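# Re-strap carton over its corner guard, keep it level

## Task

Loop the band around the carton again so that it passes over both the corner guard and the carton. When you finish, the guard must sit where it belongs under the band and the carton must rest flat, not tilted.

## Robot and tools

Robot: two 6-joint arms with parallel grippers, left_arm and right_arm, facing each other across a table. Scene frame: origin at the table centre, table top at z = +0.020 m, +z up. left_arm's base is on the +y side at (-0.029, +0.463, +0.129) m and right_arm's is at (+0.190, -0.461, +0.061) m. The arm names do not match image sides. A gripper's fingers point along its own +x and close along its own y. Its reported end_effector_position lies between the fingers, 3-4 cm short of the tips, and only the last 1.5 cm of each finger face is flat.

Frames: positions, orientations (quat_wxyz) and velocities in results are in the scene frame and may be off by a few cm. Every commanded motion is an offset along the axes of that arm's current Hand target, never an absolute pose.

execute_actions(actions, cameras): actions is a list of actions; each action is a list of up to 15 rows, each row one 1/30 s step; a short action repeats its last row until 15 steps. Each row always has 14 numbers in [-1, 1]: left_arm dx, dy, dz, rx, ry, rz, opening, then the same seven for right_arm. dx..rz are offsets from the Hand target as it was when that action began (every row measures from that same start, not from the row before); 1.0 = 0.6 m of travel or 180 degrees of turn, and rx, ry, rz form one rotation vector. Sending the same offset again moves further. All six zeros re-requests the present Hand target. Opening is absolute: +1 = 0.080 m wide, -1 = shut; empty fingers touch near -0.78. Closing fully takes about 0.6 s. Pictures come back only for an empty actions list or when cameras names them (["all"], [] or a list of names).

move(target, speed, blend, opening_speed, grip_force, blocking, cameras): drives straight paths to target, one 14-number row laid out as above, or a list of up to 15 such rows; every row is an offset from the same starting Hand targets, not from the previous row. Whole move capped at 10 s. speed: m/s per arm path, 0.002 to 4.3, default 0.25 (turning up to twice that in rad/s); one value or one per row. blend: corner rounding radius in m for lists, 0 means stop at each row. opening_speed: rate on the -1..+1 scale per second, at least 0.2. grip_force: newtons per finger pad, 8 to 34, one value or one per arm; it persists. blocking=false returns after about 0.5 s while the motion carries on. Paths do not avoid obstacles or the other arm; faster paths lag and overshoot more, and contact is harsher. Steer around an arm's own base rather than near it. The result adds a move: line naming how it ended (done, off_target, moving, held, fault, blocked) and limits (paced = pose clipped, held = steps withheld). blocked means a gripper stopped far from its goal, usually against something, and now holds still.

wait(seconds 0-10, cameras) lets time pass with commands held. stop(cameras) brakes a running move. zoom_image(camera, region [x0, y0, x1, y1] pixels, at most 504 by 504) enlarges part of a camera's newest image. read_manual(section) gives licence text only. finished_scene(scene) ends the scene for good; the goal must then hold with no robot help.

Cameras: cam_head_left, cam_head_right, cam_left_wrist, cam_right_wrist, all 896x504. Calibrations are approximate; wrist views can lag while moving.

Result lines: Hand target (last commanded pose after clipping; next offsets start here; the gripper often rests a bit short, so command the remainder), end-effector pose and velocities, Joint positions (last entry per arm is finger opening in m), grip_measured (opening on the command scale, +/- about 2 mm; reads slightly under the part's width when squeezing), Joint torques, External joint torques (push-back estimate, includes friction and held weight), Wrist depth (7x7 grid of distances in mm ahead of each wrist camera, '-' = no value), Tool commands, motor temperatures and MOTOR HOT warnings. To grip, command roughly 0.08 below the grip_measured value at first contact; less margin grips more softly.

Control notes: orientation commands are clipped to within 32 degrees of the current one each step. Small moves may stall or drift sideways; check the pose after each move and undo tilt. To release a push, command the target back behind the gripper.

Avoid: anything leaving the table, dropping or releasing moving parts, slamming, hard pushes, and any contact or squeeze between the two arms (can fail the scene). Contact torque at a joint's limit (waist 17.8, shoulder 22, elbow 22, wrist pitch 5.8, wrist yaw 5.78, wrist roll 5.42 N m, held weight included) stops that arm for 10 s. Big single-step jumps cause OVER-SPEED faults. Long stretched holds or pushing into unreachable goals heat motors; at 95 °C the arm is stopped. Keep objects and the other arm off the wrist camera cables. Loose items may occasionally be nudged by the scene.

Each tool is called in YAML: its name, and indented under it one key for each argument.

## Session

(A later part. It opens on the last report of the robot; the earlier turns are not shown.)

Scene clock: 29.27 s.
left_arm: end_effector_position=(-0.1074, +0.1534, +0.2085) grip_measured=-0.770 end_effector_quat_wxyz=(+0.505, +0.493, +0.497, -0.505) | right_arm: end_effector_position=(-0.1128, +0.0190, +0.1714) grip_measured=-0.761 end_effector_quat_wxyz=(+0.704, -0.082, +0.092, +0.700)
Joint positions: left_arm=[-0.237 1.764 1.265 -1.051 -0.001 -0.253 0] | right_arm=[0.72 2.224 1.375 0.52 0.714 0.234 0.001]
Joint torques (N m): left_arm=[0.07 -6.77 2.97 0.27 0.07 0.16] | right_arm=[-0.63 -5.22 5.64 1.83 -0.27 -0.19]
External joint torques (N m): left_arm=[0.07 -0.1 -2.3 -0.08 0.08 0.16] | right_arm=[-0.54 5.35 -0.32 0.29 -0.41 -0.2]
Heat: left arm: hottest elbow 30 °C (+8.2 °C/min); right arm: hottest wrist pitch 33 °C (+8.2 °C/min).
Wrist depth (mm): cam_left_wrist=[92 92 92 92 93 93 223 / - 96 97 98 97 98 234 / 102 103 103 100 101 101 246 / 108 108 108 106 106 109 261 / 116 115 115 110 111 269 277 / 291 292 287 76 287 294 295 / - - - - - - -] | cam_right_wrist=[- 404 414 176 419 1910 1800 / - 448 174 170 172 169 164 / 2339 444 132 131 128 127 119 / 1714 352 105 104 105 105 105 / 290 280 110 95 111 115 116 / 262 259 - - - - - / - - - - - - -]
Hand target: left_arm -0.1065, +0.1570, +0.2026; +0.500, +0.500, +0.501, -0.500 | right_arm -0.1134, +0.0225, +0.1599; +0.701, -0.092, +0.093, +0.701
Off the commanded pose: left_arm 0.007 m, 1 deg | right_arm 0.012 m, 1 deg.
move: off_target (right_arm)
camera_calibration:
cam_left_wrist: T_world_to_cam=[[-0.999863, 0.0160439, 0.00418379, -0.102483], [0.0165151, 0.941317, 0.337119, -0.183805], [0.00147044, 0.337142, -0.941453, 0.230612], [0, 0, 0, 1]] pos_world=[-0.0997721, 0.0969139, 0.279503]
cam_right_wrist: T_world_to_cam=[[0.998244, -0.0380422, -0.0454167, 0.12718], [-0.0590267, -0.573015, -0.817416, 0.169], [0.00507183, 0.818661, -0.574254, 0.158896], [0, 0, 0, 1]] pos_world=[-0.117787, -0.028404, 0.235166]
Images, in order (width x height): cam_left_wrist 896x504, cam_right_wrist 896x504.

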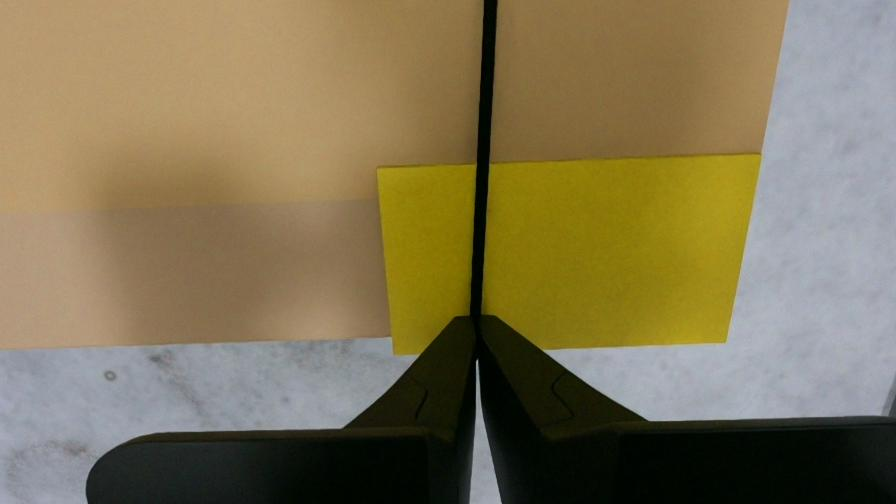

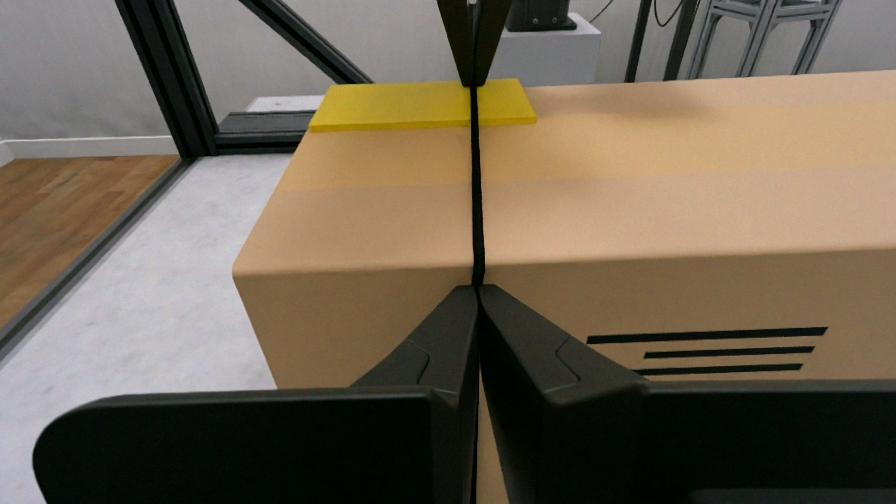

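move:
  target:
    - [-0.005,0,0,0,0,0,-1,-0.0099,0,0.0111,0,0,0,-1]
    - [-0.005,0,0,0,0,0,-1,-0.0099,0,0.0111,0,0,0,-0.63]
    - [-0.005,0,0,0,0,0,-0.64,-0.0099,0,0.0111,0,0,0,-0.63]
  speed: 0.04
  opening_speed: 0.5
  cameras: ["cam_left_wrist","cam_right_wrist"]

Scene clock: 32.73 s.
left_arm: end_effector_position=(-0.1070, +0.1550, +0.2085) grip_measured=-0.644 end_effector_quat_wxyz=(+0.504, +0.495, +0.498, -0.503) | right_arm: end_effector_position=(-0.1132, +0.0180, +0.1683) grip_measured=-0.634 end_effector_quat_wxyz=(+0.702, -0.091, +0.093, +0.701)
Joint positions: left_arm=[-0.237 1.764 1.265 -1.059 -0.001 -0.253 0.006] | right_arm=[0.721 2.224 1.375 0.502 0.709 0.234 0.006]
Joint torques (N m): left_arm=[0.07 -7.11 3.82 -0.01 0.05 0.16] | right_arm=[-0.15 -7.59 4.98 1.63 0.07 -0.09]
External joint torques (N m): left_arm=[0.07 -0.42 -1.44 -0.34 0.06 0.16] | right_arm=[-0.17 2.85 -0.89 0.13 -0.06 -0.1]
Motor temperatures (°C): left_arm=[26 29 30 30 27 28] | right_arm=[24 30 27 34 27 30]
Heat: left arm: hottest elbow 30 °C (+7.3 °C/min); right arm: hottest wrist pitch 34 °C (+9.2 °C/min).
Wrist depth (mm): cam_left_wrist=[92 92 91 91 92 92 221 / - 97 97 97 97 97 233 / 102 103 102 100 100 100 246 / 108 108 108 105 106 107 260 / 116 115 115 108 111 270 276 / 293 293 - 75 80 293 296 / - - - - - - -] | cam_right_wrist=[- - 412 180 417 1775 1738 / 2876 461 156 158 155 154 151 / 2215 414 119 118 117 116 120 / 344 308 101 102 102 101 102 / 277 267 109 95 108 116 116 / 250 248 - 90 74 - - / - - - - 69 - -]
Hand target: left_arm -0.1065, +0.1570, +0.2056; +0.500, +0.500, +0.501, -0.500 | right_arm -0.1135, +0.0185, +0.1679; +0.701, -0.092, +0.093, +0.701
Off the commanded pose: left_arm 0.004 m, 1 deg | right_arm 0.001 m, 0 deg.
move: done
camera_calibration:
cam_left_wrist: T_world_to_cam=[[-0.999869, 0.0159979, 0.002493, -0.10173], [0.01588, 0.938938, 0.34372, -0.186352], [0.00315803, 0.343715, -0.939069, 0.228726], [0, 0, 0, 1]] pos_world=[-0.0994798, 0.0979839, 0.279096]
cam_right_wrist: T_world_to_cam=[[0.998887, -0.0326464, -0.034048, 0.12553], [-0.0467174, -0.584876, -0.809777, 0.166068], [0.00652248, 0.810466, -0.58575, 0.160195], [0, 0, 0, 1]] pos_world=[-0.118677, -0.0286053, 0.232586]
Images, in order (width x height): cam_left_wrist 896x504, cam_right_wrist 896x504.

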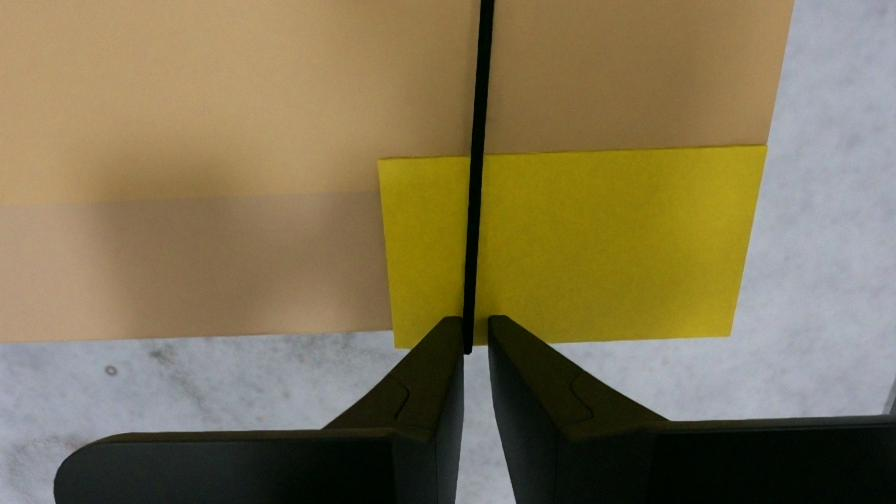

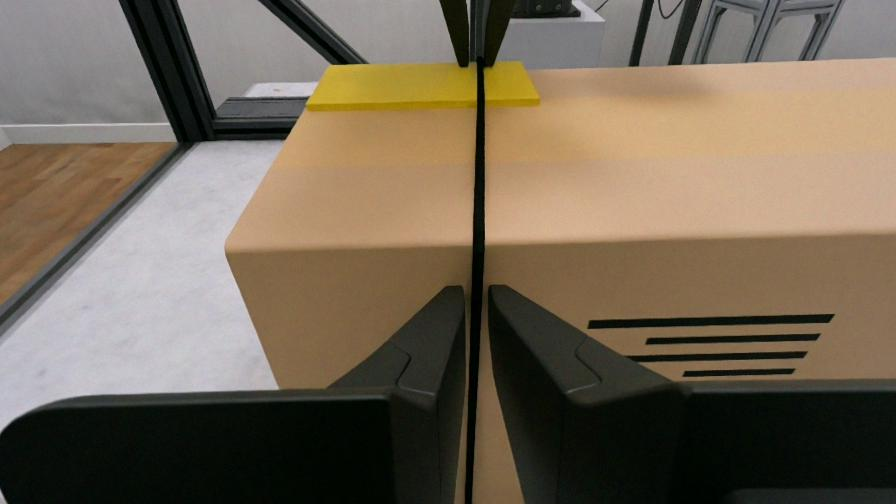

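move:
  target: [-0.0033,-0.0125,0,0,0,0,-0.64,-0.1167,0,0,0,0,0,-0.63]
  speed: 0.06
  cameras: ["cam_left_wrist","cam_right_wrist"]

Scene clock: 35.20 s.
left_arm: end_effector_position=(-0.1119, +0.1576, +0.2087) grip_measured=-0.643 end_effector_quat_wxyz=(+0.502, +0.498, +0.499, -0.502) | right_arm: end_effector_position=(-0.1148, -0.0474, +0.1793) grip_measured=-0.634 end_effector_quat_wxyz=(+0.700, -0.099, +0.091, +0.701)
Joint positions: left_arm=[-0.254 1.764 1.266 -1.066 -0.001 -0.267 0.006] | right_arm=[0.832 2.056 1.166 0.494 0.809 0.282 0.006]
Joint torques (N m): left_arm=[-0.49 -6.49 5.1 -0.1 0.07 -0.19] | right_arm=[0.06 -8.66 3.86 1.51 0.25 0.18]
External joint torques (N m): left_arm=[-0.44 0.12 -0.17 -0.45 0.08 -0.19] | right_arm=[0 0.71 -1.95 0.01 0.08 0.18]
Heat: left arm: hottest elbow 30 °C (+6.8 °C/min); right arm: hottest wrist pitch 34 °C (+8.5 °C/min).
Wrist depth (mm): cam_left_wrist=[91 92 91 92 92 92 221 / - 97 97 97 96 96 233 / 102 103 102 98 97 100 246 / 108 108 108 105 106 107 260 / 279 115 275 110 111 274 276 / 294 294 - 75 80 295 296 / - - - - - - -] | cam_right_wrist=[- - 482 511 477 1854 1925 / 2317 2528 192 193 193 191 191 / 2215 433 165 162 164 164 166 / 1625 348 192 182 184 185 186 / 288 288 288 86 199 212 213 / - 262 - - 74 - - / - - - - 69 - -]
Hand target: left_arm -0.1140, +0.1569, +0.2076; +0.500, +0.500, +0.501, -0.500 | right_arm -0.1135, -0.0492, +0.1859; +0.701, -0.092, +0.093, +0.701
Off the commanded pose: left_arm 0.002 m, 0 deg | right_arm 0.007 m, 1 deg.
move: done
camera_calibration:
cam_left_wrist: T_world_to_cam=[[-0.999804, 0.0198073, 0.000755043, -0.106867], [0.0188214, 0.936711, 0.349597, -0.189376], [0.00621731, 0.349542, -0.9369, 0.227029], [0, 0, 0, 1]] pos_world=[-0.104694, 0.100151, 0.278989]
cam_right_wrist: T_world_to_cam=[[0.9994, -0.0288354, -0.0192082, 0.122887], [-0.0325582, -0.592006, -0.805276, 0.137194], [0.011849, 0.805418, -0.592589, 0.221337], [0, 0, 0, 1]] pos_world=[-0.120969, -0.0935058, 0.244001]
Images, in order (width x height): cam_left_wrist 896x504, cam_right_wrist 896x504.

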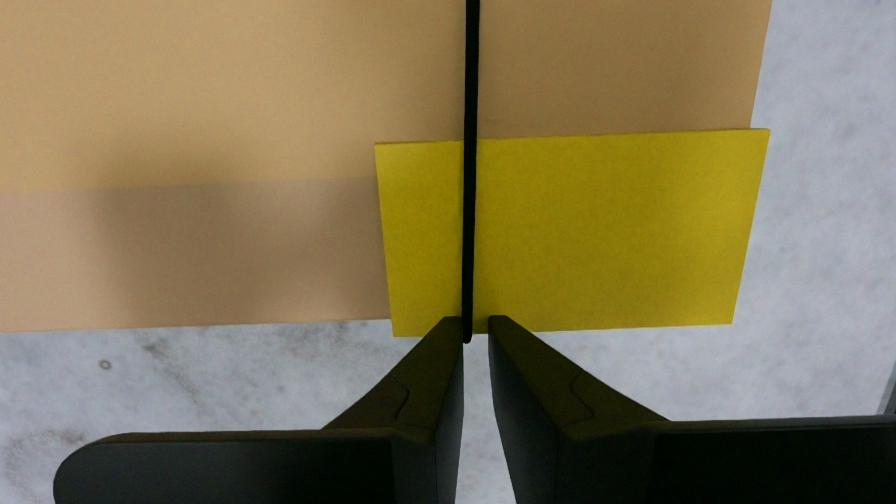

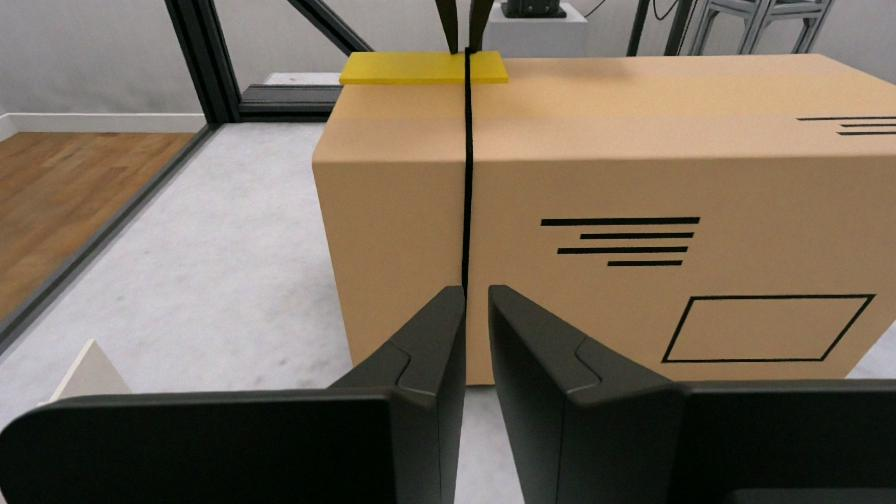

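move:
  target: [0,0.0192,0,0,0,0,-0.64,0,0,0,0,0,0,-0.63]
  speed: 0.02
  cameras: ["cam_left_wrist","cam_right_wrist"]

Scene clock: 38.37 s.
left_arm: end_effector_position=(-0.1045, +0.1561, +0.2087) grip_measured=-0.643 end_effector_quat_wxyz=(+0.500, +0.497, +0.500, -0.502) | right_arm: end_effector_position=(-0.1148, -0.0474, +0.1793) grip_measured=-0.634 end_effector_quat_wxyz=(+0.700, -0.099, +0.091, +0.701)
Joint positions: left_arm=[-0.228 1.764 1.266 -1.068 0.003 -0.241 0.006] | right_arm=[0.832 2.056 1.166 0.494 0.809 0.282 0.006]
Joint torques (N m): left_arm=[0.4 -7.76 3.84 0.13 -0.09 0.17] | right_arm=[0.08 -8.68 3.92 1.51 0.25 0.2]
External joint torques (N m): left_arm=[0.4 -1.11 -1.35 -0.17 -0.08 0.17] | right_arm=[0.16 0.61 -1.79 0.04 0.06 0.19]
Heat: left arm: hottest elbow 30 °C (+6.3 °C/min); right arm: hottest wrist pitch 34 °C (+7.8 °C/min).
Wrist depth (mm): cam_left_wrist=[- 91 90 91 92 92 219 / - 95 96 96 97 97 233 / 101 102 102 99 99 100 247 / - 108 108 105 106 106 262 / 278 114 114 109 111 281 280 / 293 293 - 75 80 297 297 / - - - - - - -] | cam_right_wrist=[- - 483 234 483 1854 1925 / 2944 2068 194 193 193 192 190 / 2139 435 165 162 164 165 166 / 1657 345 191 183 184 185 186 / 289 289 288 86 198 212 213 / 256 263 - - 74 - - / - - - - 69 - -]
Hand target: left_arm -0.1025, +0.1570, +0.2076; +0.500, +0.500, +0.501, -0.500 | right_arm -0.1135, -0.0492, +0.1859; +0.701, -0.092, +0.093, +0.701
Off the commanded pose: left_arm 0.002 m, 0 deg | right_arm 0.007 m, 1 deg.
move: done
camera_calibration:
cam_left_wrist: T_world_to_cam=[[-0.999799, 0.0194816, 0.00472014, -0.100291], [0.0198964, 0.93583, 0.351889, -0.188327], [0.0024381, 0.351912, -0.93603, 0.226633], [0, 0, 0, 1]] pos_world=[-0.0970763, 0.0984407, 0.278879]
cam_right_wrist: T_world_to_cam=[[0.9994, -0.0288354, -0.0192082, 0.122887], [-0.0325582, -0.592006, -0.805276, 0.137194], [0.011849, 0.805418, -0.592589, 0.221337], [0, 0, 0, 1]] pos_world=[-0.120969, -0.0935058, 0.244001]
Images, in order (width x height): cam_left_wrist 896x504, cam_right_wrist 896x504.

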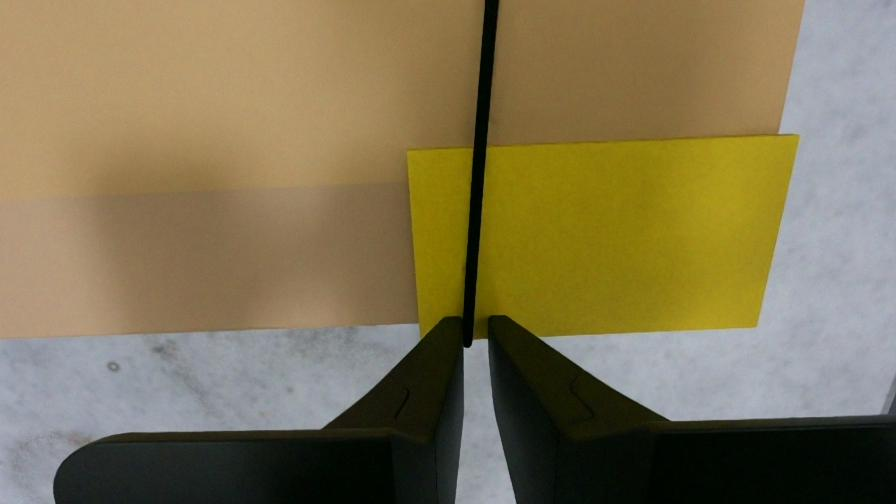

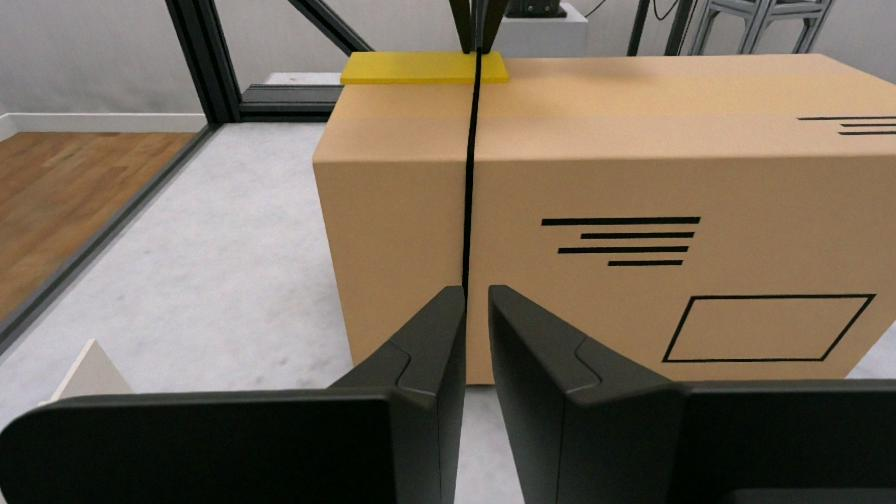

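move:
  target:
    - [-0.0623,0,0,0,0,0,-0.64,0,0,0,0,0,0,-0.63]
    - [-0.0623,-0.1592,-0.0125,0,0,0,-0.64,0,0,0,0,0,0,-0.63]
    - [0.0152,-0.1592,-0.0125,0,0,0,-0.64,0,0,0,0,0,0,-0.63]
    - [0.0152,-0.1342,-0.0125,0,0,0,-0.64,0,0,0,0,0,0,-0.63]
  speed: [0.1,0.25,0.12,0.03]
  blend: [0.008,0.008,0,0]
  cameras: ["cam_left_wrist","cam_right_wrist"]

Scene clock: 41.53 s.
left_arm: end_effector_position=(-0.1842, +0.1640, +0.1947) grip_measured=-0.643 end_effector_quat_wxyz=(+0.499, +0.503, +0.503, -0.495) | right_arm: end_effector_position=(-0.1148, -0.0474, +0.1793) grip_measured=-0.634 end_effector_quat_wxyz=(+0.700, -0.099, +0.091, +0.701)
Joint positions: left_arm=[-0.466 1.868 1.34 -1.055 0.003 -0.482 0.006] | right_arm=[0.832 2.056 1.166 0.494 0.809 0.282 0.006]
Joint torques (N m): left_arm=[0.18 -10.6 3.49 0.29 -0.08 0.15] | right_arm=[-0.02 -8.66 3.8 1.51 0.25 0.18]
External joint torques (N m): left_arm=[0.14 -3.26 -1.76 -0.03 -0.06 0.15] | right_arm=[0.04 0.83 -2.09 -0.01 0.06 0.18]
Heat: left arm: hottest shoulder 30 °C (+5.8 °C/min); right arm: hottest wrist pitch 34 °C (+7.2 °C/min).
Wrist depth (mm): cam_left_wrist=[- - 77 204 205 204 204 / - 81 80 214 216 216 216 / - 85 83 230 229 229 228 / - 88 89 242 244 242 242 / 97 96 96 253 257 260 263 / 283 281 - 75 80 275 283 / - - - - - - -] | cam_right_wrist=[2750 - 238 - 465 1854 1726 / 2254 2453 192 193 193 192 191 / 2215 432 166 162 164 165 166 / 1679 347 191 182 184 185 185 / 289 289 288 86 199 211 213 / 256 263 - - 74 - - / - - - - 69 - -]
Hand target: left_arm -0.1830, +0.1645, +0.1985; +0.500, +0.500, +0.501, -0.500 | right_arm -0.1135, -0.0492, +0.1859; +0.701, -0.092, +0.093, +0.701
Off the commanded pose: left_arm 0.004 m, 1 deg | right_arm 0.007 m, 1 deg.
move: done
camera_calibration:
cam_left_wrist: T_world_to_cam=[[-0.999857, 0.0167248, -0.00266882, -0.178136], [0.014571, 0.92979, 0.367803, -0.192388], [0.00863285, 0.367711, -0.9299, 0.208279], [0, 0, 0, 1]] pos_world=[-0.177105, 0.105273, 0.263964]
cam_right_wrist: T_world_to_cam=[[0.9994, -0.0288354, -0.0192082, 0.122887], [-0.0325582, -0.592006, -0.805276, 0.137194], [0.011849, 0.805418, -0.592589, 0.221337], [0, 0, 0, 1]] pos_world=[-0.120969, -0.0935058, 0.244001]
Images, in order (width x height): cam_left_wrist 896x504, cam_right_wrist 896x504.

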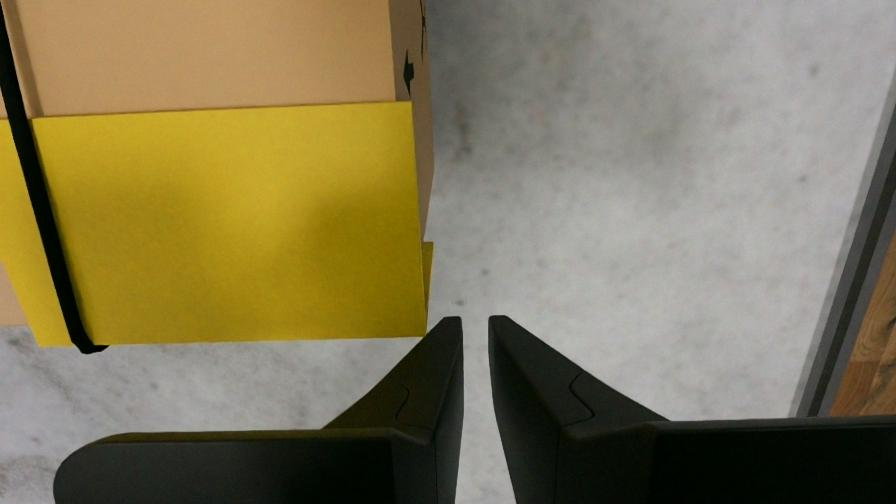

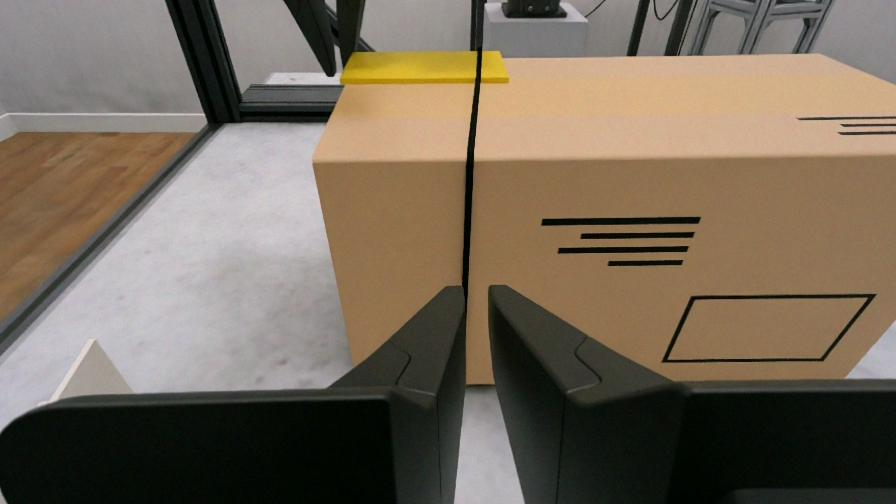

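move:
  target: [-0.005,0.0075,0,0,0,0,-0.64,0,0,0,0,0,0,-0.63]
  speed: 0.03
  cameras: ["cam_left_wrist","cam_right_wrist"]

Scene clock: 42.60 s.
left_arm: end_effector_position=(-0.1802, +0.1637, +0.1966) grip_measured=-0.643 end_effector_quat_wxyz=(+0.498, +0.503, +0.503, -0.495) | right_arm: end_effector_position=(-0.1148, -0.0474, +0.1793) grip_measured=-0.634 end_effector_quat_wxyz=(+0.700, -0.099, +0.091, +0.701)
Joint positions: left_arm=[-0.455 1.861 1.338 -1.061 0.003 -0.469 0.006] | right_arm=[0.832 2.056 1.166 0.494 0.809 0.282 0.006]
Joint torques (N m): left_arm=[0.23 -10.92 3.52 0.07 -0.08 0.17] | right_arm=[0.17 -8.66 3.96 1.5 0.25 0.21]
External joint torques (N m): left_arm=[0.23 -3.62 -1.66 -0.21 -0.06 0.17] | right_arm=[0.16 0.58 -1.78 0.03 0.08 0.21]
Heat: left arm: hottest shoulder 30 °C (+5.6 °C/min); right arm: hottest wrist pitch 34 °C (+7.0 °C/min).
Wrist depth (mm): cam_left_wrist=[- 80 79 205 207 207 206 / - 82 82 219 218 218 218 / - 86 86 229 231 230 230 / - 91 90 240 246 246 246 / 272 99 97 103 259 262 265 / 284 282 - 75 80 281 285 / - - - - - - -] | cam_right_wrist=[- - 242 - 500 1854 1940 / 2662 2234 192 193 192 191 190 / 2139 431 166 162 163 164 166 / 1636 347 191 182 184 185 192 / 288 289 289 86 199 212 212 / 255 262 - - 74 - - / - - - - 69 - -]
Hand target: left_arm -0.1785, +0.1645, +0.2014; +0.500, +0.500, +0.501, -0.500 | right_arm -0.1135, -0.0492, +0.1859; +0.701, -0.092, +0.093, +0.701
Off the commanded pose: left_arm 0.005 m, 1 deg | right_arm 0.007 m, 1 deg.
move: done
camera_calibration:
cam_left_wrist: T_world_to_cam=[[-0.999836, 0.0178971, -0.0026515, -0.174351], [0.0156635, 0.929606, 0.368221, -0.192634], [0.00905494, 0.368119, -0.929735, 0.210054], [0, 0, 0, 1]] pos_world=[-0.173207, 0.104869, 0.265764]
cam_right_wrist: T_world_to_cam=[[0.9994, -0.0288354, -0.0192082, 0.122887], [-0.0325582, -0.592006, -0.805276, 0.137194], [0.011849, 0.805418, -0.592589, 0.221337], [0, 0, 0, 1]] pos_world=[-0.120969, -0.0935058, 0.244001]
Images, in order (width x height): cam_left_wrist 896x504, cam_right_wrist 896x504.

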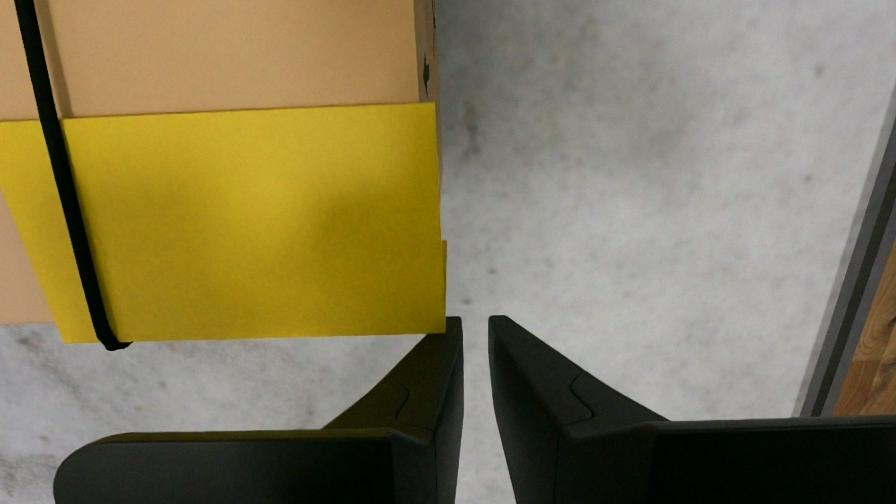

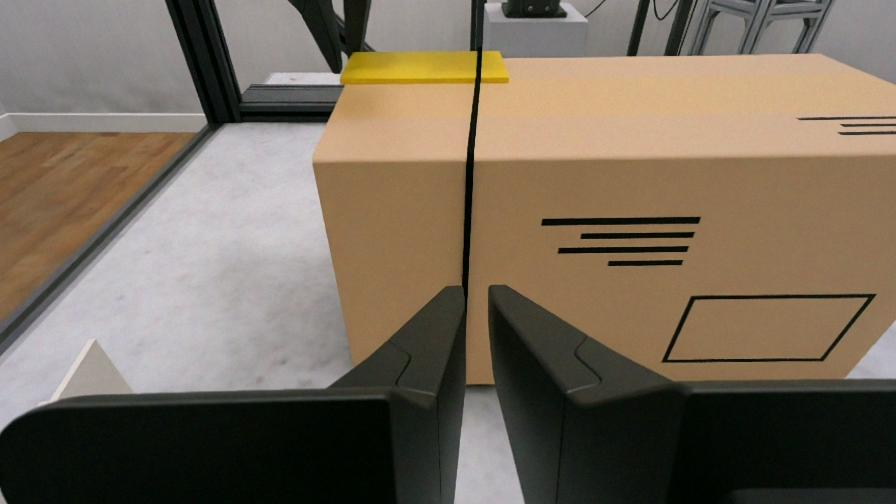

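move:
  target: [0,0.0075,0,0,0,0,-0.64,0,0,0,0,0,0,-0.63]
  speed: 0.03
  cameras: ["cam_left_wrist","cam_right_wrist"]

Scene clock: 43.50 s.
left_arm: end_effector_position=(-0.1754, +0.1639, +0.1969) grip_measured=-0.643 end_effector_quat_wxyz=(+0.498, +0.504, +0.503, -0.495) | right_arm: end_effector_position=(-0.1148, -0.0474, +0.1793) grip_measured=-0.634 end_effector_quat_wxyz=(+0.700, -0.099, +0.091, +0.701)
Joint positions: left_arm=[-0.443 1.853 1.33 -1.061 0.003 -0.457 0.006] | right_arm=[0.832 2.056 1.166 0.494 0.809 0.282 0.006]
Joint torques (N m): left_arm=[0.11 -10.85 3.44 0.19 -0.08 0.14] | right_arm=[0 -8.66 3.92 1.51 0.26 0.19]
External joint torques (N m): left_arm=[0.08 -3.63 -1.76 -0.11 -0.06 0.14] | right_arm=[-0.07 0.56 -1.8 0.05 0.09 0.19]
Heat: left arm: hottest shoulder 30 °C (+5.5 °C/min); right arm: hottest wrist pitch 34 °C (+6.9 °C/min).
Wrist depth (mm): cam_left_wrist=[- 80 79 205 207 207 206 / - 83 82 216 219 218 218 / - 86 86 227 232 231 231 / - 91 90 92 246 246 245 / 273 99 97 96 259 262 262 / 285 284 - 75 80 281 285 / - - - - - - -] | cam_right_wrist=[2002 - 246 491 476 1840 1594 / 2876 2979 207 193 193 192 190 / 2195 434 165 162 164 164 166 / 1625 347 191 183 184 184 186 / 289 289 289 86 198 211 213 / 255 262 - - 74 - - / - - - - 69 - -]
Hand target: left_arm -0.1740, +0.1645, +0.2015; +0.500, +0.500, +0.501, -0.500 | right_arm -0.1135, -0.0492, +0.1859; +0.701, -0.092, +0.093, +0.701
Off the commanded pose: left_arm 0.005 m, 1 deg | right_arm 0.007 m, 1 deg.
move: done
camera_calibration:
cam_left_wrist: T_world_to_cam=[[-0.999842, 0.0175005, -0.00299549, -0.169421], [0.0151584, 0.929229, 0.369192, -0.193175], [0.00924454, 0.369089, -0.929348, 0.209987], [0, 0, 0, 1]] pos_world=[-0.168408, 0.104965, 0.265962]
cam_right_wrist: T_world_to_cam=[[0.9994, -0.0288354, -0.0192082, 0.122887], [-0.0325582, -0.592006, -0.805276, 0.137194], [0.011849, 0.805418, -0.592589, 0.221337], [0, 0, 0, 1]] pos_world=[-0.120969, -0.0935058, 0.244001]
Images, in order (width x height): cam_left_wrist 896x504, cam_right_wrist 896x504.

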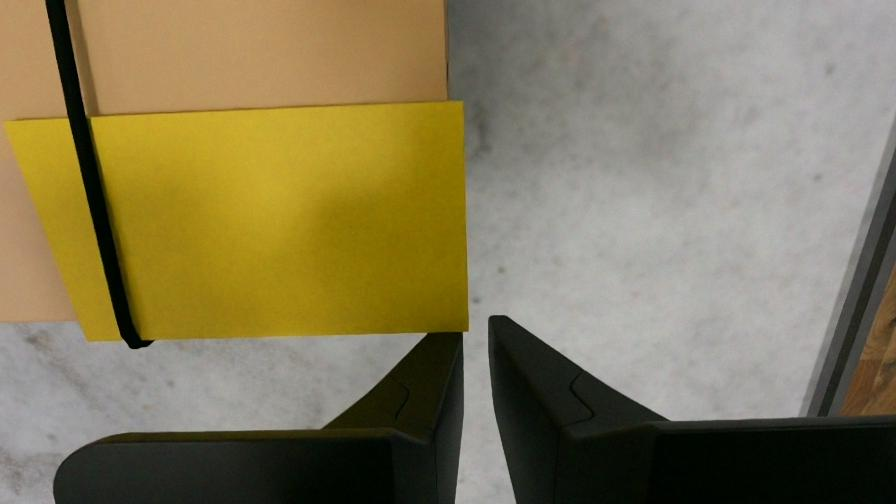

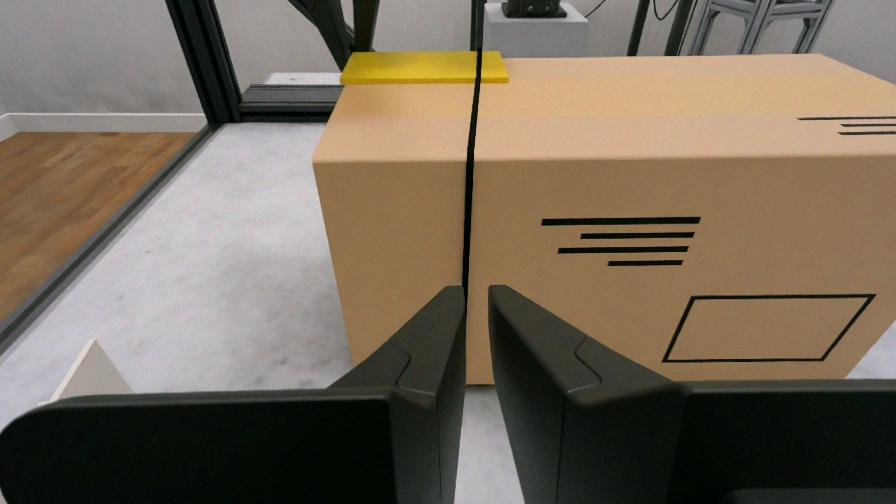

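zoom_image:
  camera: "cam_left_wrist"
  region: [380, 240, 520, 400]

zoom_image:
  camera: "cam_right_wrist"
  region: [270, 0, 550, 180]

Scaled by 3.150 from the camera's 896x504 image, which has a finer 1280x720 frame.

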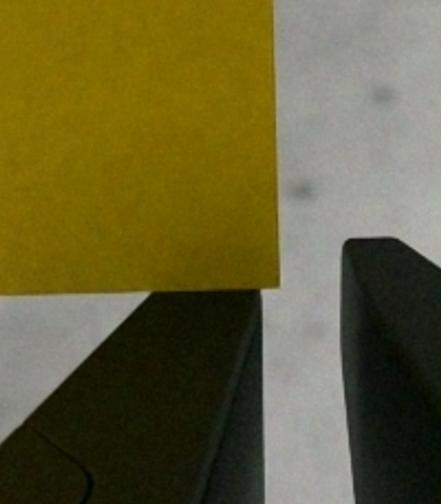

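Scaled by 1.800 from the camera's 896x504 image, which has a finer 1280x720 frame.

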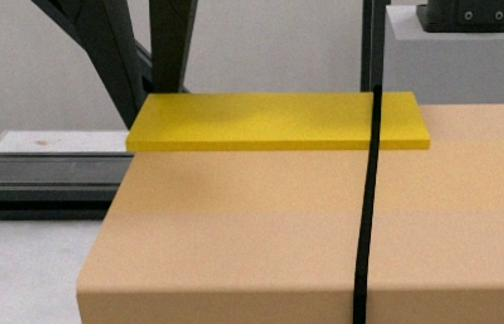

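move:
  target:
    - [0,-0.0283,0,0,0,0,-0.64,0,0,0,0,0,0,-0.63]
    - [0,-0.0283,0.0083,0,0,0,-0.64,0,0,0,0,0,0,-0.63]
    - [0,-0.0108,0.0083,0,0,0,-0.64,0,0,0,0,0,0,-0.63]
  speed: [0.1,0.06,0.03]
  blend: [0.003,0.002,0]
  cameras: ["cam_left_wrist","cam_right_wrist"]

Scene clock: 47.00 s.
left_arm: end_effector_position=(-0.1822, +0.1593, +0.2028) grip_measured=-0.643 end_effector_quat_wxyz=(+0.500, +0.498, +0.502, -0.501) | right_arm: end_effector_position=(-0.1148, -0.0474, +0.1793) grip_measured=-0.634 end_effector_quat_wxyz=(+0.700, -0.099, +0.091, +0.701)
Joint positions: left_arm=[-0.454 1.859 1.362 -1.07 0.004 -0.468 0.006] | right_arm=[0.832 2.056 1.166 0.494 0.809 0.282 0.006]
Joint torques (N m): left_arm=[0.33 -8.44 3.82 0.29 -0.11 0.16] | right_arm=[0.08 -8.61 3.88 1.52 0.26 0.19]
External joint torques (N m): left_arm=[0.29 -1.07 -1.49 -0.05 -0.09 0.16] | right_arm=[0.09 0.7 -1.86 0.04 0.08 0.19]
Heat: left arm: hottest shoulder 31 °C (+6.4 °C/min); right arm: hottest shoulder 34 °C (+11.5 °C/min).
Wrist depth (mm): cam_left_wrist=[- 85 85 210 214 213 213 / - 89 89 223 225 225 225 / - 92 93 232 237 238 237 / - 99 97 246 253 251 254 / 104 104 104 103 265 269 276 / 288 288 - 75 80 283 1253 / - - - - - - -] | cam_right_wrist=[- 3208 237 468 481 1882 1940 / 2478 2607 216 193 192 192 190 / 2215 433 165 162 164 165 166 / 1614 346 192 183 183 185 186 / 289 289 290 86 85 212 212 / 255 262 - - 74 - - / - - - - 69 - -]
Hand target: left_arm -0.1805, +0.1594, +0.2016; +0.500, +0.500, +0.501, -0.500 | right_arm -0.1135, -0.0492, +0.1859; +0.701, -0.092, +0.093, +0.701
Off the commanded pose: left_arm 0.002 m, 0 deg | right_arm 0.007 m, 1 deg.
move: done; blend cut to 0.0025 m at target 1
camera_calibration:
cam_left_wrist: T_world_to_cam=[[-0.999818, 0.0182817, 0.00542115, -0.177873], [0.0190156, 0.934723, 0.354867, -0.188286], [0.0014203, 0.354905, -0.934901, 0.219266], [0, 0, 0, 1]] pos_world=[-0.174572, 0.101429, 0.272773]
cam_right_wrist: T_world_to_cam=[[0.9994, -0.0288354, -0.0192082, 0.122887], [-0.0325582, -0.592006, -0.805276, 0.137194], [0.011849, 0.805418, -0.592589, 0.221337], [0, 0, 0, 1]] pos_world=[-0.120969, -0.0935058, 0.244001]
Images, in order (width x height): cam_left_wrist 896x504, cam_right_wrist 896x504.

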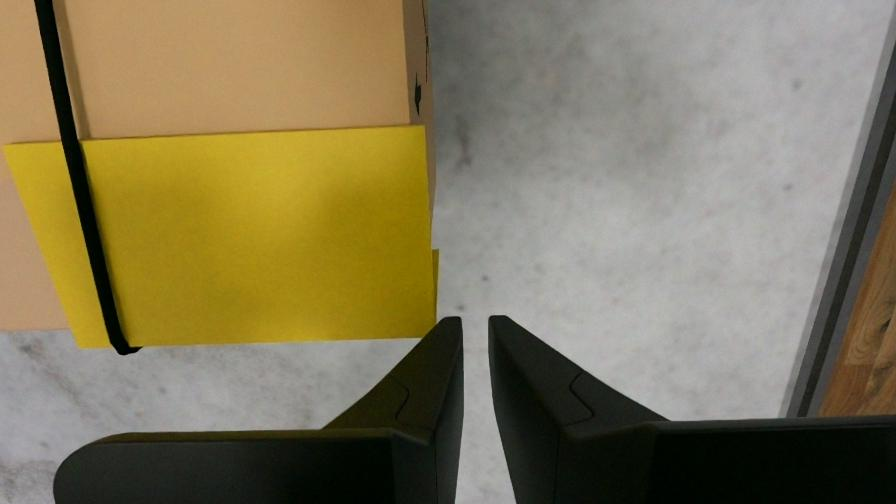

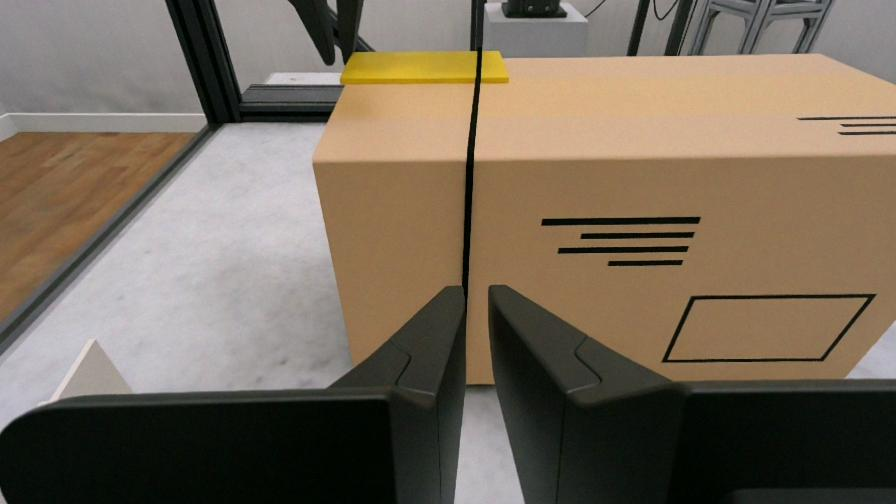

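move:
  target: [0.005,0.0067,0,0,0,0,-0.64,0,0,0,0,0,0,-0.63]
  speed: 0.02
  cameras: ["cam_left_wrist","cam_right_wrist"]

Scene clock: 47.93 s.
left_arm: end_effector_position=(-0.1816, +0.1585, +0.2005) grip_measured=-0.643 end_effector_quat_wxyz=(+0.497, +0.497, +0.501, -0.505) | right_arm: end_effector_position=(-0.1148, -0.0474, +0.1793) grip_measured=-0.634 end_effector_quat_wxyz=(+0.700, -0.099, +0.091, +0.701)
Joint positions: left_arm=[-0.45 1.859 1.352 -1.055 0.008 -0.457 0.006] | right_arm=[0.832 2.056 1.166 0.494 0.809 0.282 0.006]
Joint torques (N m): left_arm=[0.85 -8.84 3.11 0.2 -0.27 0.16] | right_arm=[0.02 -8.7 3.87 1.51 0.23 0.18]
External joint torques (N m): left_arm=[0.85 -1.56 -2.1 -0.12 -0.26 0.16] | right_arm=[-0.04 0.57 -1.88 0.03 0.06 0.18]
Heat: left arm: hottest shoulder 31 °C (+6.3 °C/min); right arm: hottest shoulder 34 °C (+11.3 °C/min).
Wrist depth (mm): cam_left_wrist=[- 83 83 210 212 213 213 / - 88 88 222 224 225 225 / - 91 91 230 237 238 237 / 95 95 94 248 251 251 255 / - 101 102 102 264 268 275 / 282 282 - 75 80 282 1283 / - - - - - - -] | cam_right_wrist=[2502 - 239 544 473 1840 1986 / 2662 - 192 193 192 191 191 / 2234 432 165 162 164 165 165 / 1604 346 191 183 184 185 186 / 290 289 289 86 199 212 213 / 256 262 - - 74 - - / - - - - 69 - -]
Hand target: left_arm -0.1764, +0.1595, +0.1985; +0.500, +0.500, +0.501, -0.500 | right_arm -0.1135, -0.0492, +0.1859; +0.701, -0.092, +0.093, +0.701
Off the commanded pose: left_arm 0.006 m, 1 deg | right_arm 0.007 m, 1 deg.
move: done
camera_calibration:
cam_left_wrist: T_world_to_cam=[[-0.999636, 0.0244496, 0.0113692, -0.179334], [0.0268877, 0.935522, 0.352243, -0.18496], [-0.00202395, 0.35242, -0.93584, 0.217321], [0, 0, 0, 1]] pos_world=[-0.173856, 0.10083, 0.270567]
cam_right_wrist: T_world_to_cam=[[0.9994, -0.0288354, -0.0192082, 0.122887], [-0.0325582, -0.592006, -0.805276, 0.137194], [0.011849, 0.805418, -0.592589, 0.221337], [0, 0, 0, 1]] pos_world=[-0.120969, -0.0935058, 0.244001]
Images, in order (width x height): cam_left_wrist 896x504, cam_right_wrist 896x504.

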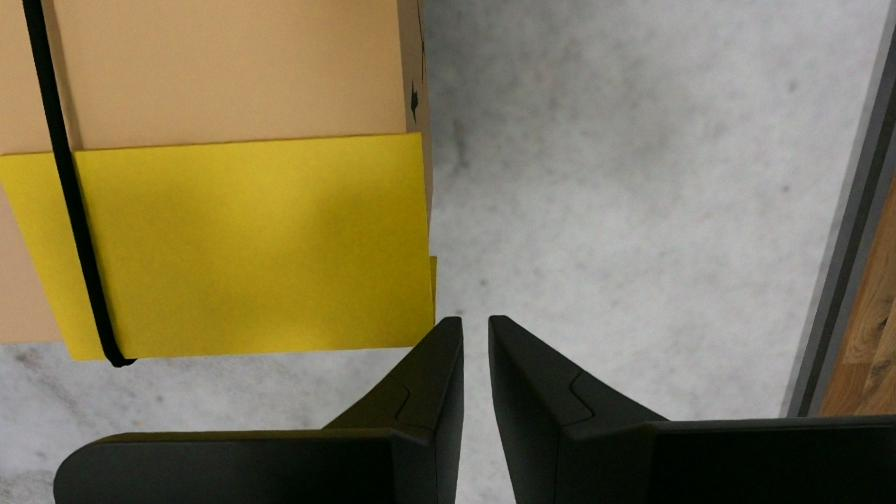

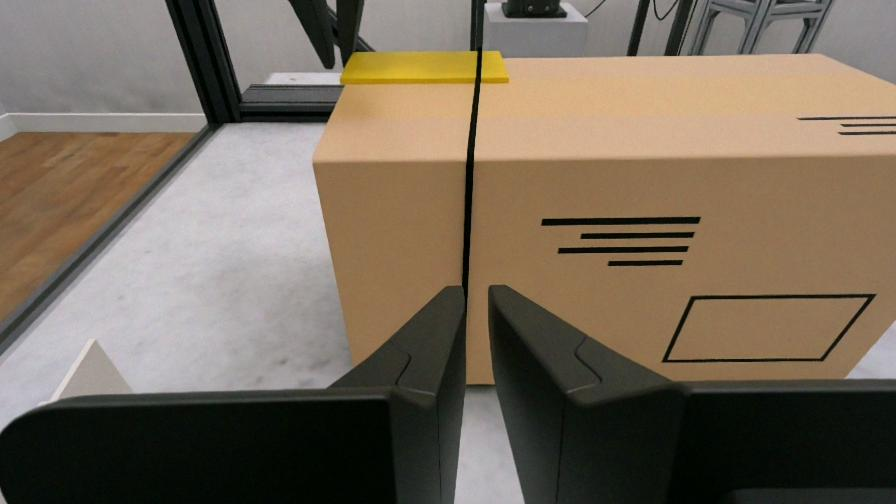

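move:
  target: [0,0.0075,0,0,0,0,-0.64,0,0,0,0,0,0,-0.63]
  speed: 0.02
  cameras: ["cam_left_wrist","cam_right_wrist"]

Scene clock: 48.93 s.
left_arm: end_effector_position=(-0.1779, +0.1583, +0.1988) grip_measured=-0.643 end_effector_quat_wxyz=(+0.496, +0.499, +0.502, -0.504) | right_arm: end_effector_position=(-0.1148, -0.0474, +0.1793) grip_measured=-0.634 end_effector_quat_wxyz=(+0.700, -0.099, +0.091, +0.701)
Joint positions: left_arm=[-0.439 1.859 1.345 -1.052 0.01 -0.445 0.006] | right_arm=[0.832 2.056 1.166 0.494 0.809 0.282 0.006]
Joint torques (N m): left_arm=[0.97 -9.67 2.9 0.14 -0.32 0.15] | right_arm=[0.11 -8.71 3.9 1.52 0.26 0.17]
External joint torques (N m): left_arm=[0.97 -2.3 -2.37 -0.19 -0.31 0.15] | right_arm=[0.23 0.56 -1.84 0.04 0.07 0.17]
Heat: left arm: hottest shoulder 31 °C (+6.1 °C/min); right arm: hottest shoulder 34 °C (+11.0 °C/min).
Wrist depth (mm): cam_left_wrist=[- 81 82 206 211 211 212 / - 87 86 220 222 223 223 / - 89 89 232 235 235 236 / 93 92 93 246 249 249 250 / - - 100 257 262 267 270 / 281 281 - 75 80 281 1271 / - - - - - - -] | cam_right_wrist=[- 464 239 233 477 1867 1800 / 2085 2780 207 193 193 191 191 / 2296 435 165 162 164 165 166 / 1604 347 191 182 184 184 187 / 289 289 288 86 198 217 213 / 256 263 - - 74 - - / - - - - 69 - -]
Hand target: left_arm -0.1720, +0.1595, +0.1985; +0.500, +0.500, +0.501, -0.500 | right_arm -0.1135, -0.0492, +0.1859; +0.701, -0.092, +0.093, +0.701
Off the commanded pose: left_arm 0.006 m, 1 deg | right_arm 0.007 m, 1 deg.
move: done
camera_calibration:
cam_left_wrist: T_world_to_cam=[[-0.99961, 0.0255414, 0.0112536, -0.175874], [0.0278753, 0.933879, 0.3565, -0.184576], [-0.00140396, 0.356675, -0.934227, 0.214915], [0, 0, 0, 1]] pos_world=[-0.170359, 0.100209, 0.26856]
cam_right_wrist: T_world_to_cam=[[0.9994, -0.0288354, -0.0192082, 0.122887], [-0.0325582, -0.592006, -0.805276, 0.137194], [0.011849, 0.805418, -0.592589, 0.221337], [0, 0, 0, 1]] pos_world=[-0.120969, -0.0935058, 0.244001]
Images, in order (width x height): cam_left_wrist 896x504, cam_right_wrist 896x504.

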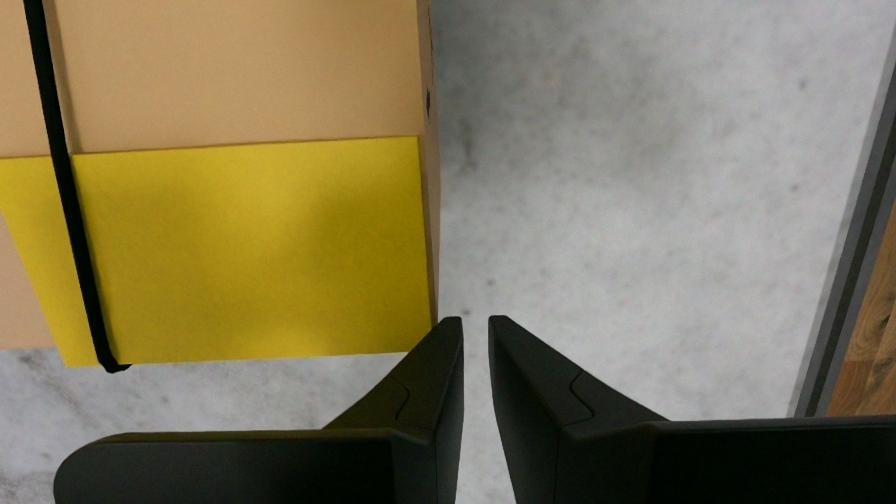

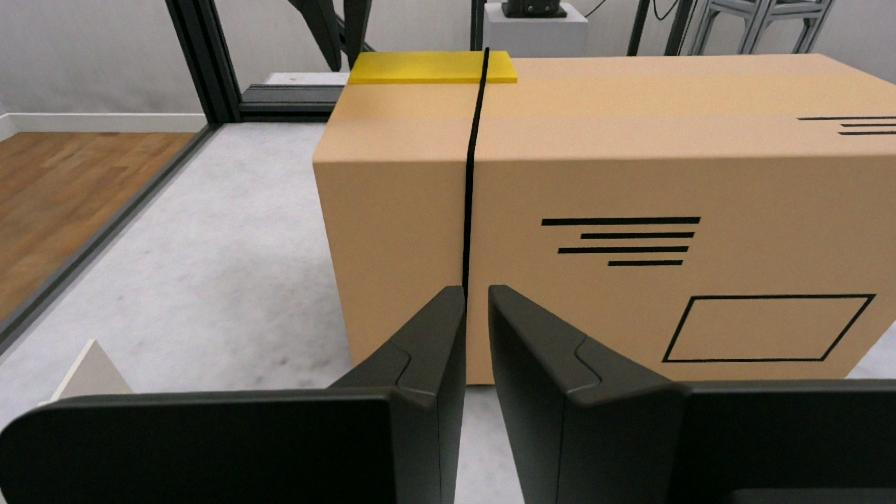

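move:
  target:
    - [0,-0.0217,0,0,0,0,-0.64,0,0,0,0,0,0,-0.63]
    - [-0.07,-0.0217,0,0,0,0,-0.42,0,0,0,0,0,0,-0.63]
    - [-0.065,0.1233,0.0125,0,0,0,-0.42,0,0,0,0,0,0,-0.63]
    - [-0.0125,0.1233,0.0125,0,0,0,-0.42,0,0,0,0,0,0,-0.63]
  speed: [0.1,0.2,0.2,0.08]
  blend: [0.004,0,0.01,0]
  cameras: ["cam_left_wrist","cam_right_wrist"]

Scene clock: 52.70 s.
left_arm: end_effector_position=(-0.0982, +0.1506, +0.2088) grip_measured=-0.423 end_effector_quat_wxyz=(+0.502, +0.497, +0.500, -0.501) | right_arm: end_effector_position=(-0.1148, -0.0474, +0.1793) grip_measured=-0.634 end_effector_quat_wxyz=(+0.700, -0.099, +0.091, +0.701)
Joint positions: left_arm=[-0.206 1.777 1.283 -1.07 0.001 -0.223 0.016] | right_arm=[0.832 2.056 1.166 0.494 0.809 0.282 0.006]
Joint torques (N m): left_arm=[-0.02 -7.62 3.4 0.47 0.01 0.16] | right_arm=[0.03 -8.69 3.92 1.52 0.25 0.19]
External joint torques (N m): left_arm=[-0.02 -0.88 -1.85 0.13 0.02 0.16] | right_arm=[0.08 0.62 -1.87 0.04 0.08 0.18]
Motor temperatures (°C): left_arm=[26 32 30 30 27 28] | right_arm=[24 35 27 35 27 30]
Heat: left arm: hottest shoulder 32 °C (+6.8 °C/min); right arm: hottest shoulder 35 °C (+11.4 °C/min).
Wrist depth (mm): cam_left_wrist=[- 91 91 92 92 92 216 / - 95 96 97 97 97 231 / 101 103 102 101 101 100 244 / 107 108 108 107 105 106 261 / 114 114 113 112 110 113 278 / 293 290 - 86 85 294 297 / - - - 319 - - -] | cam_right_wrist=[2430 499 494 232 241 1787 1702 / 2478 524 193 193 193 191 191 / 2157 431 165 162 164 164 166 / 1625 345 191 182 184 185 186 / 289 289 288 86 199 212 214 / 255 263 - - 74 - - / - - - - 69 - -]
Hand target: left_arm -0.0979, +0.1521, +0.2059; +0.500, +0.500, +0.501, -0.500 | right_arm -0.1135, -0.0492, +0.1859; +0.701, -0.092, +0.093, +0.701
Off the commanded pose: left_arm 0.003 m, 0 deg | right_arm 0.007 m, 1 deg.
move: done
camera_calibration:
cam_left_wrist: T_world_to_cam=[[-0.999887, 0.0148807, 0.00211887, -0.0925458], [0.0146787, 0.936385, 0.350668, -0.183636], [0.0032341, 0.350659, -0.936498, 0.228932], [0, 0, 0, 1]] pos_world=[-0.0905802, 0.0930539, 0.278985]
cam_right_wrist: T_world_to_cam=[[0.9994, -0.0288354, -0.0192082, 0.122887], [-0.0325582, -0.592006, -0.805276, 0.137194], [0.011849, 0.805418, -0.592589, 0.221337], [0, 0, 0, 1]] pos_world=[-0.120969, -0.0935058, 0.244001]
Images, in order (width x height): cam_left_wrist 896x504, cam_right_wrist 896x504.

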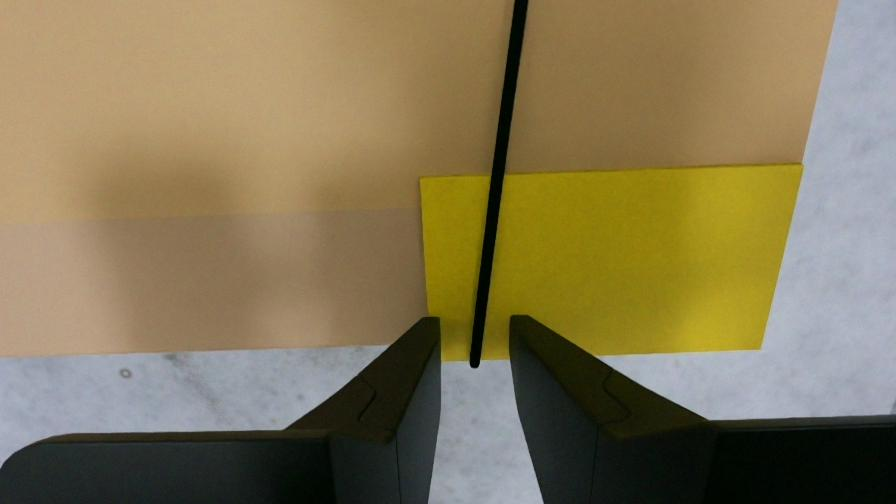

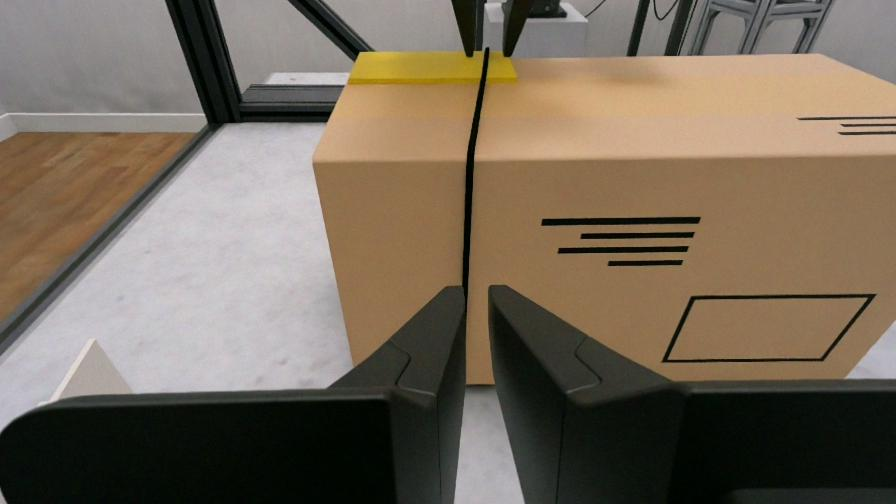

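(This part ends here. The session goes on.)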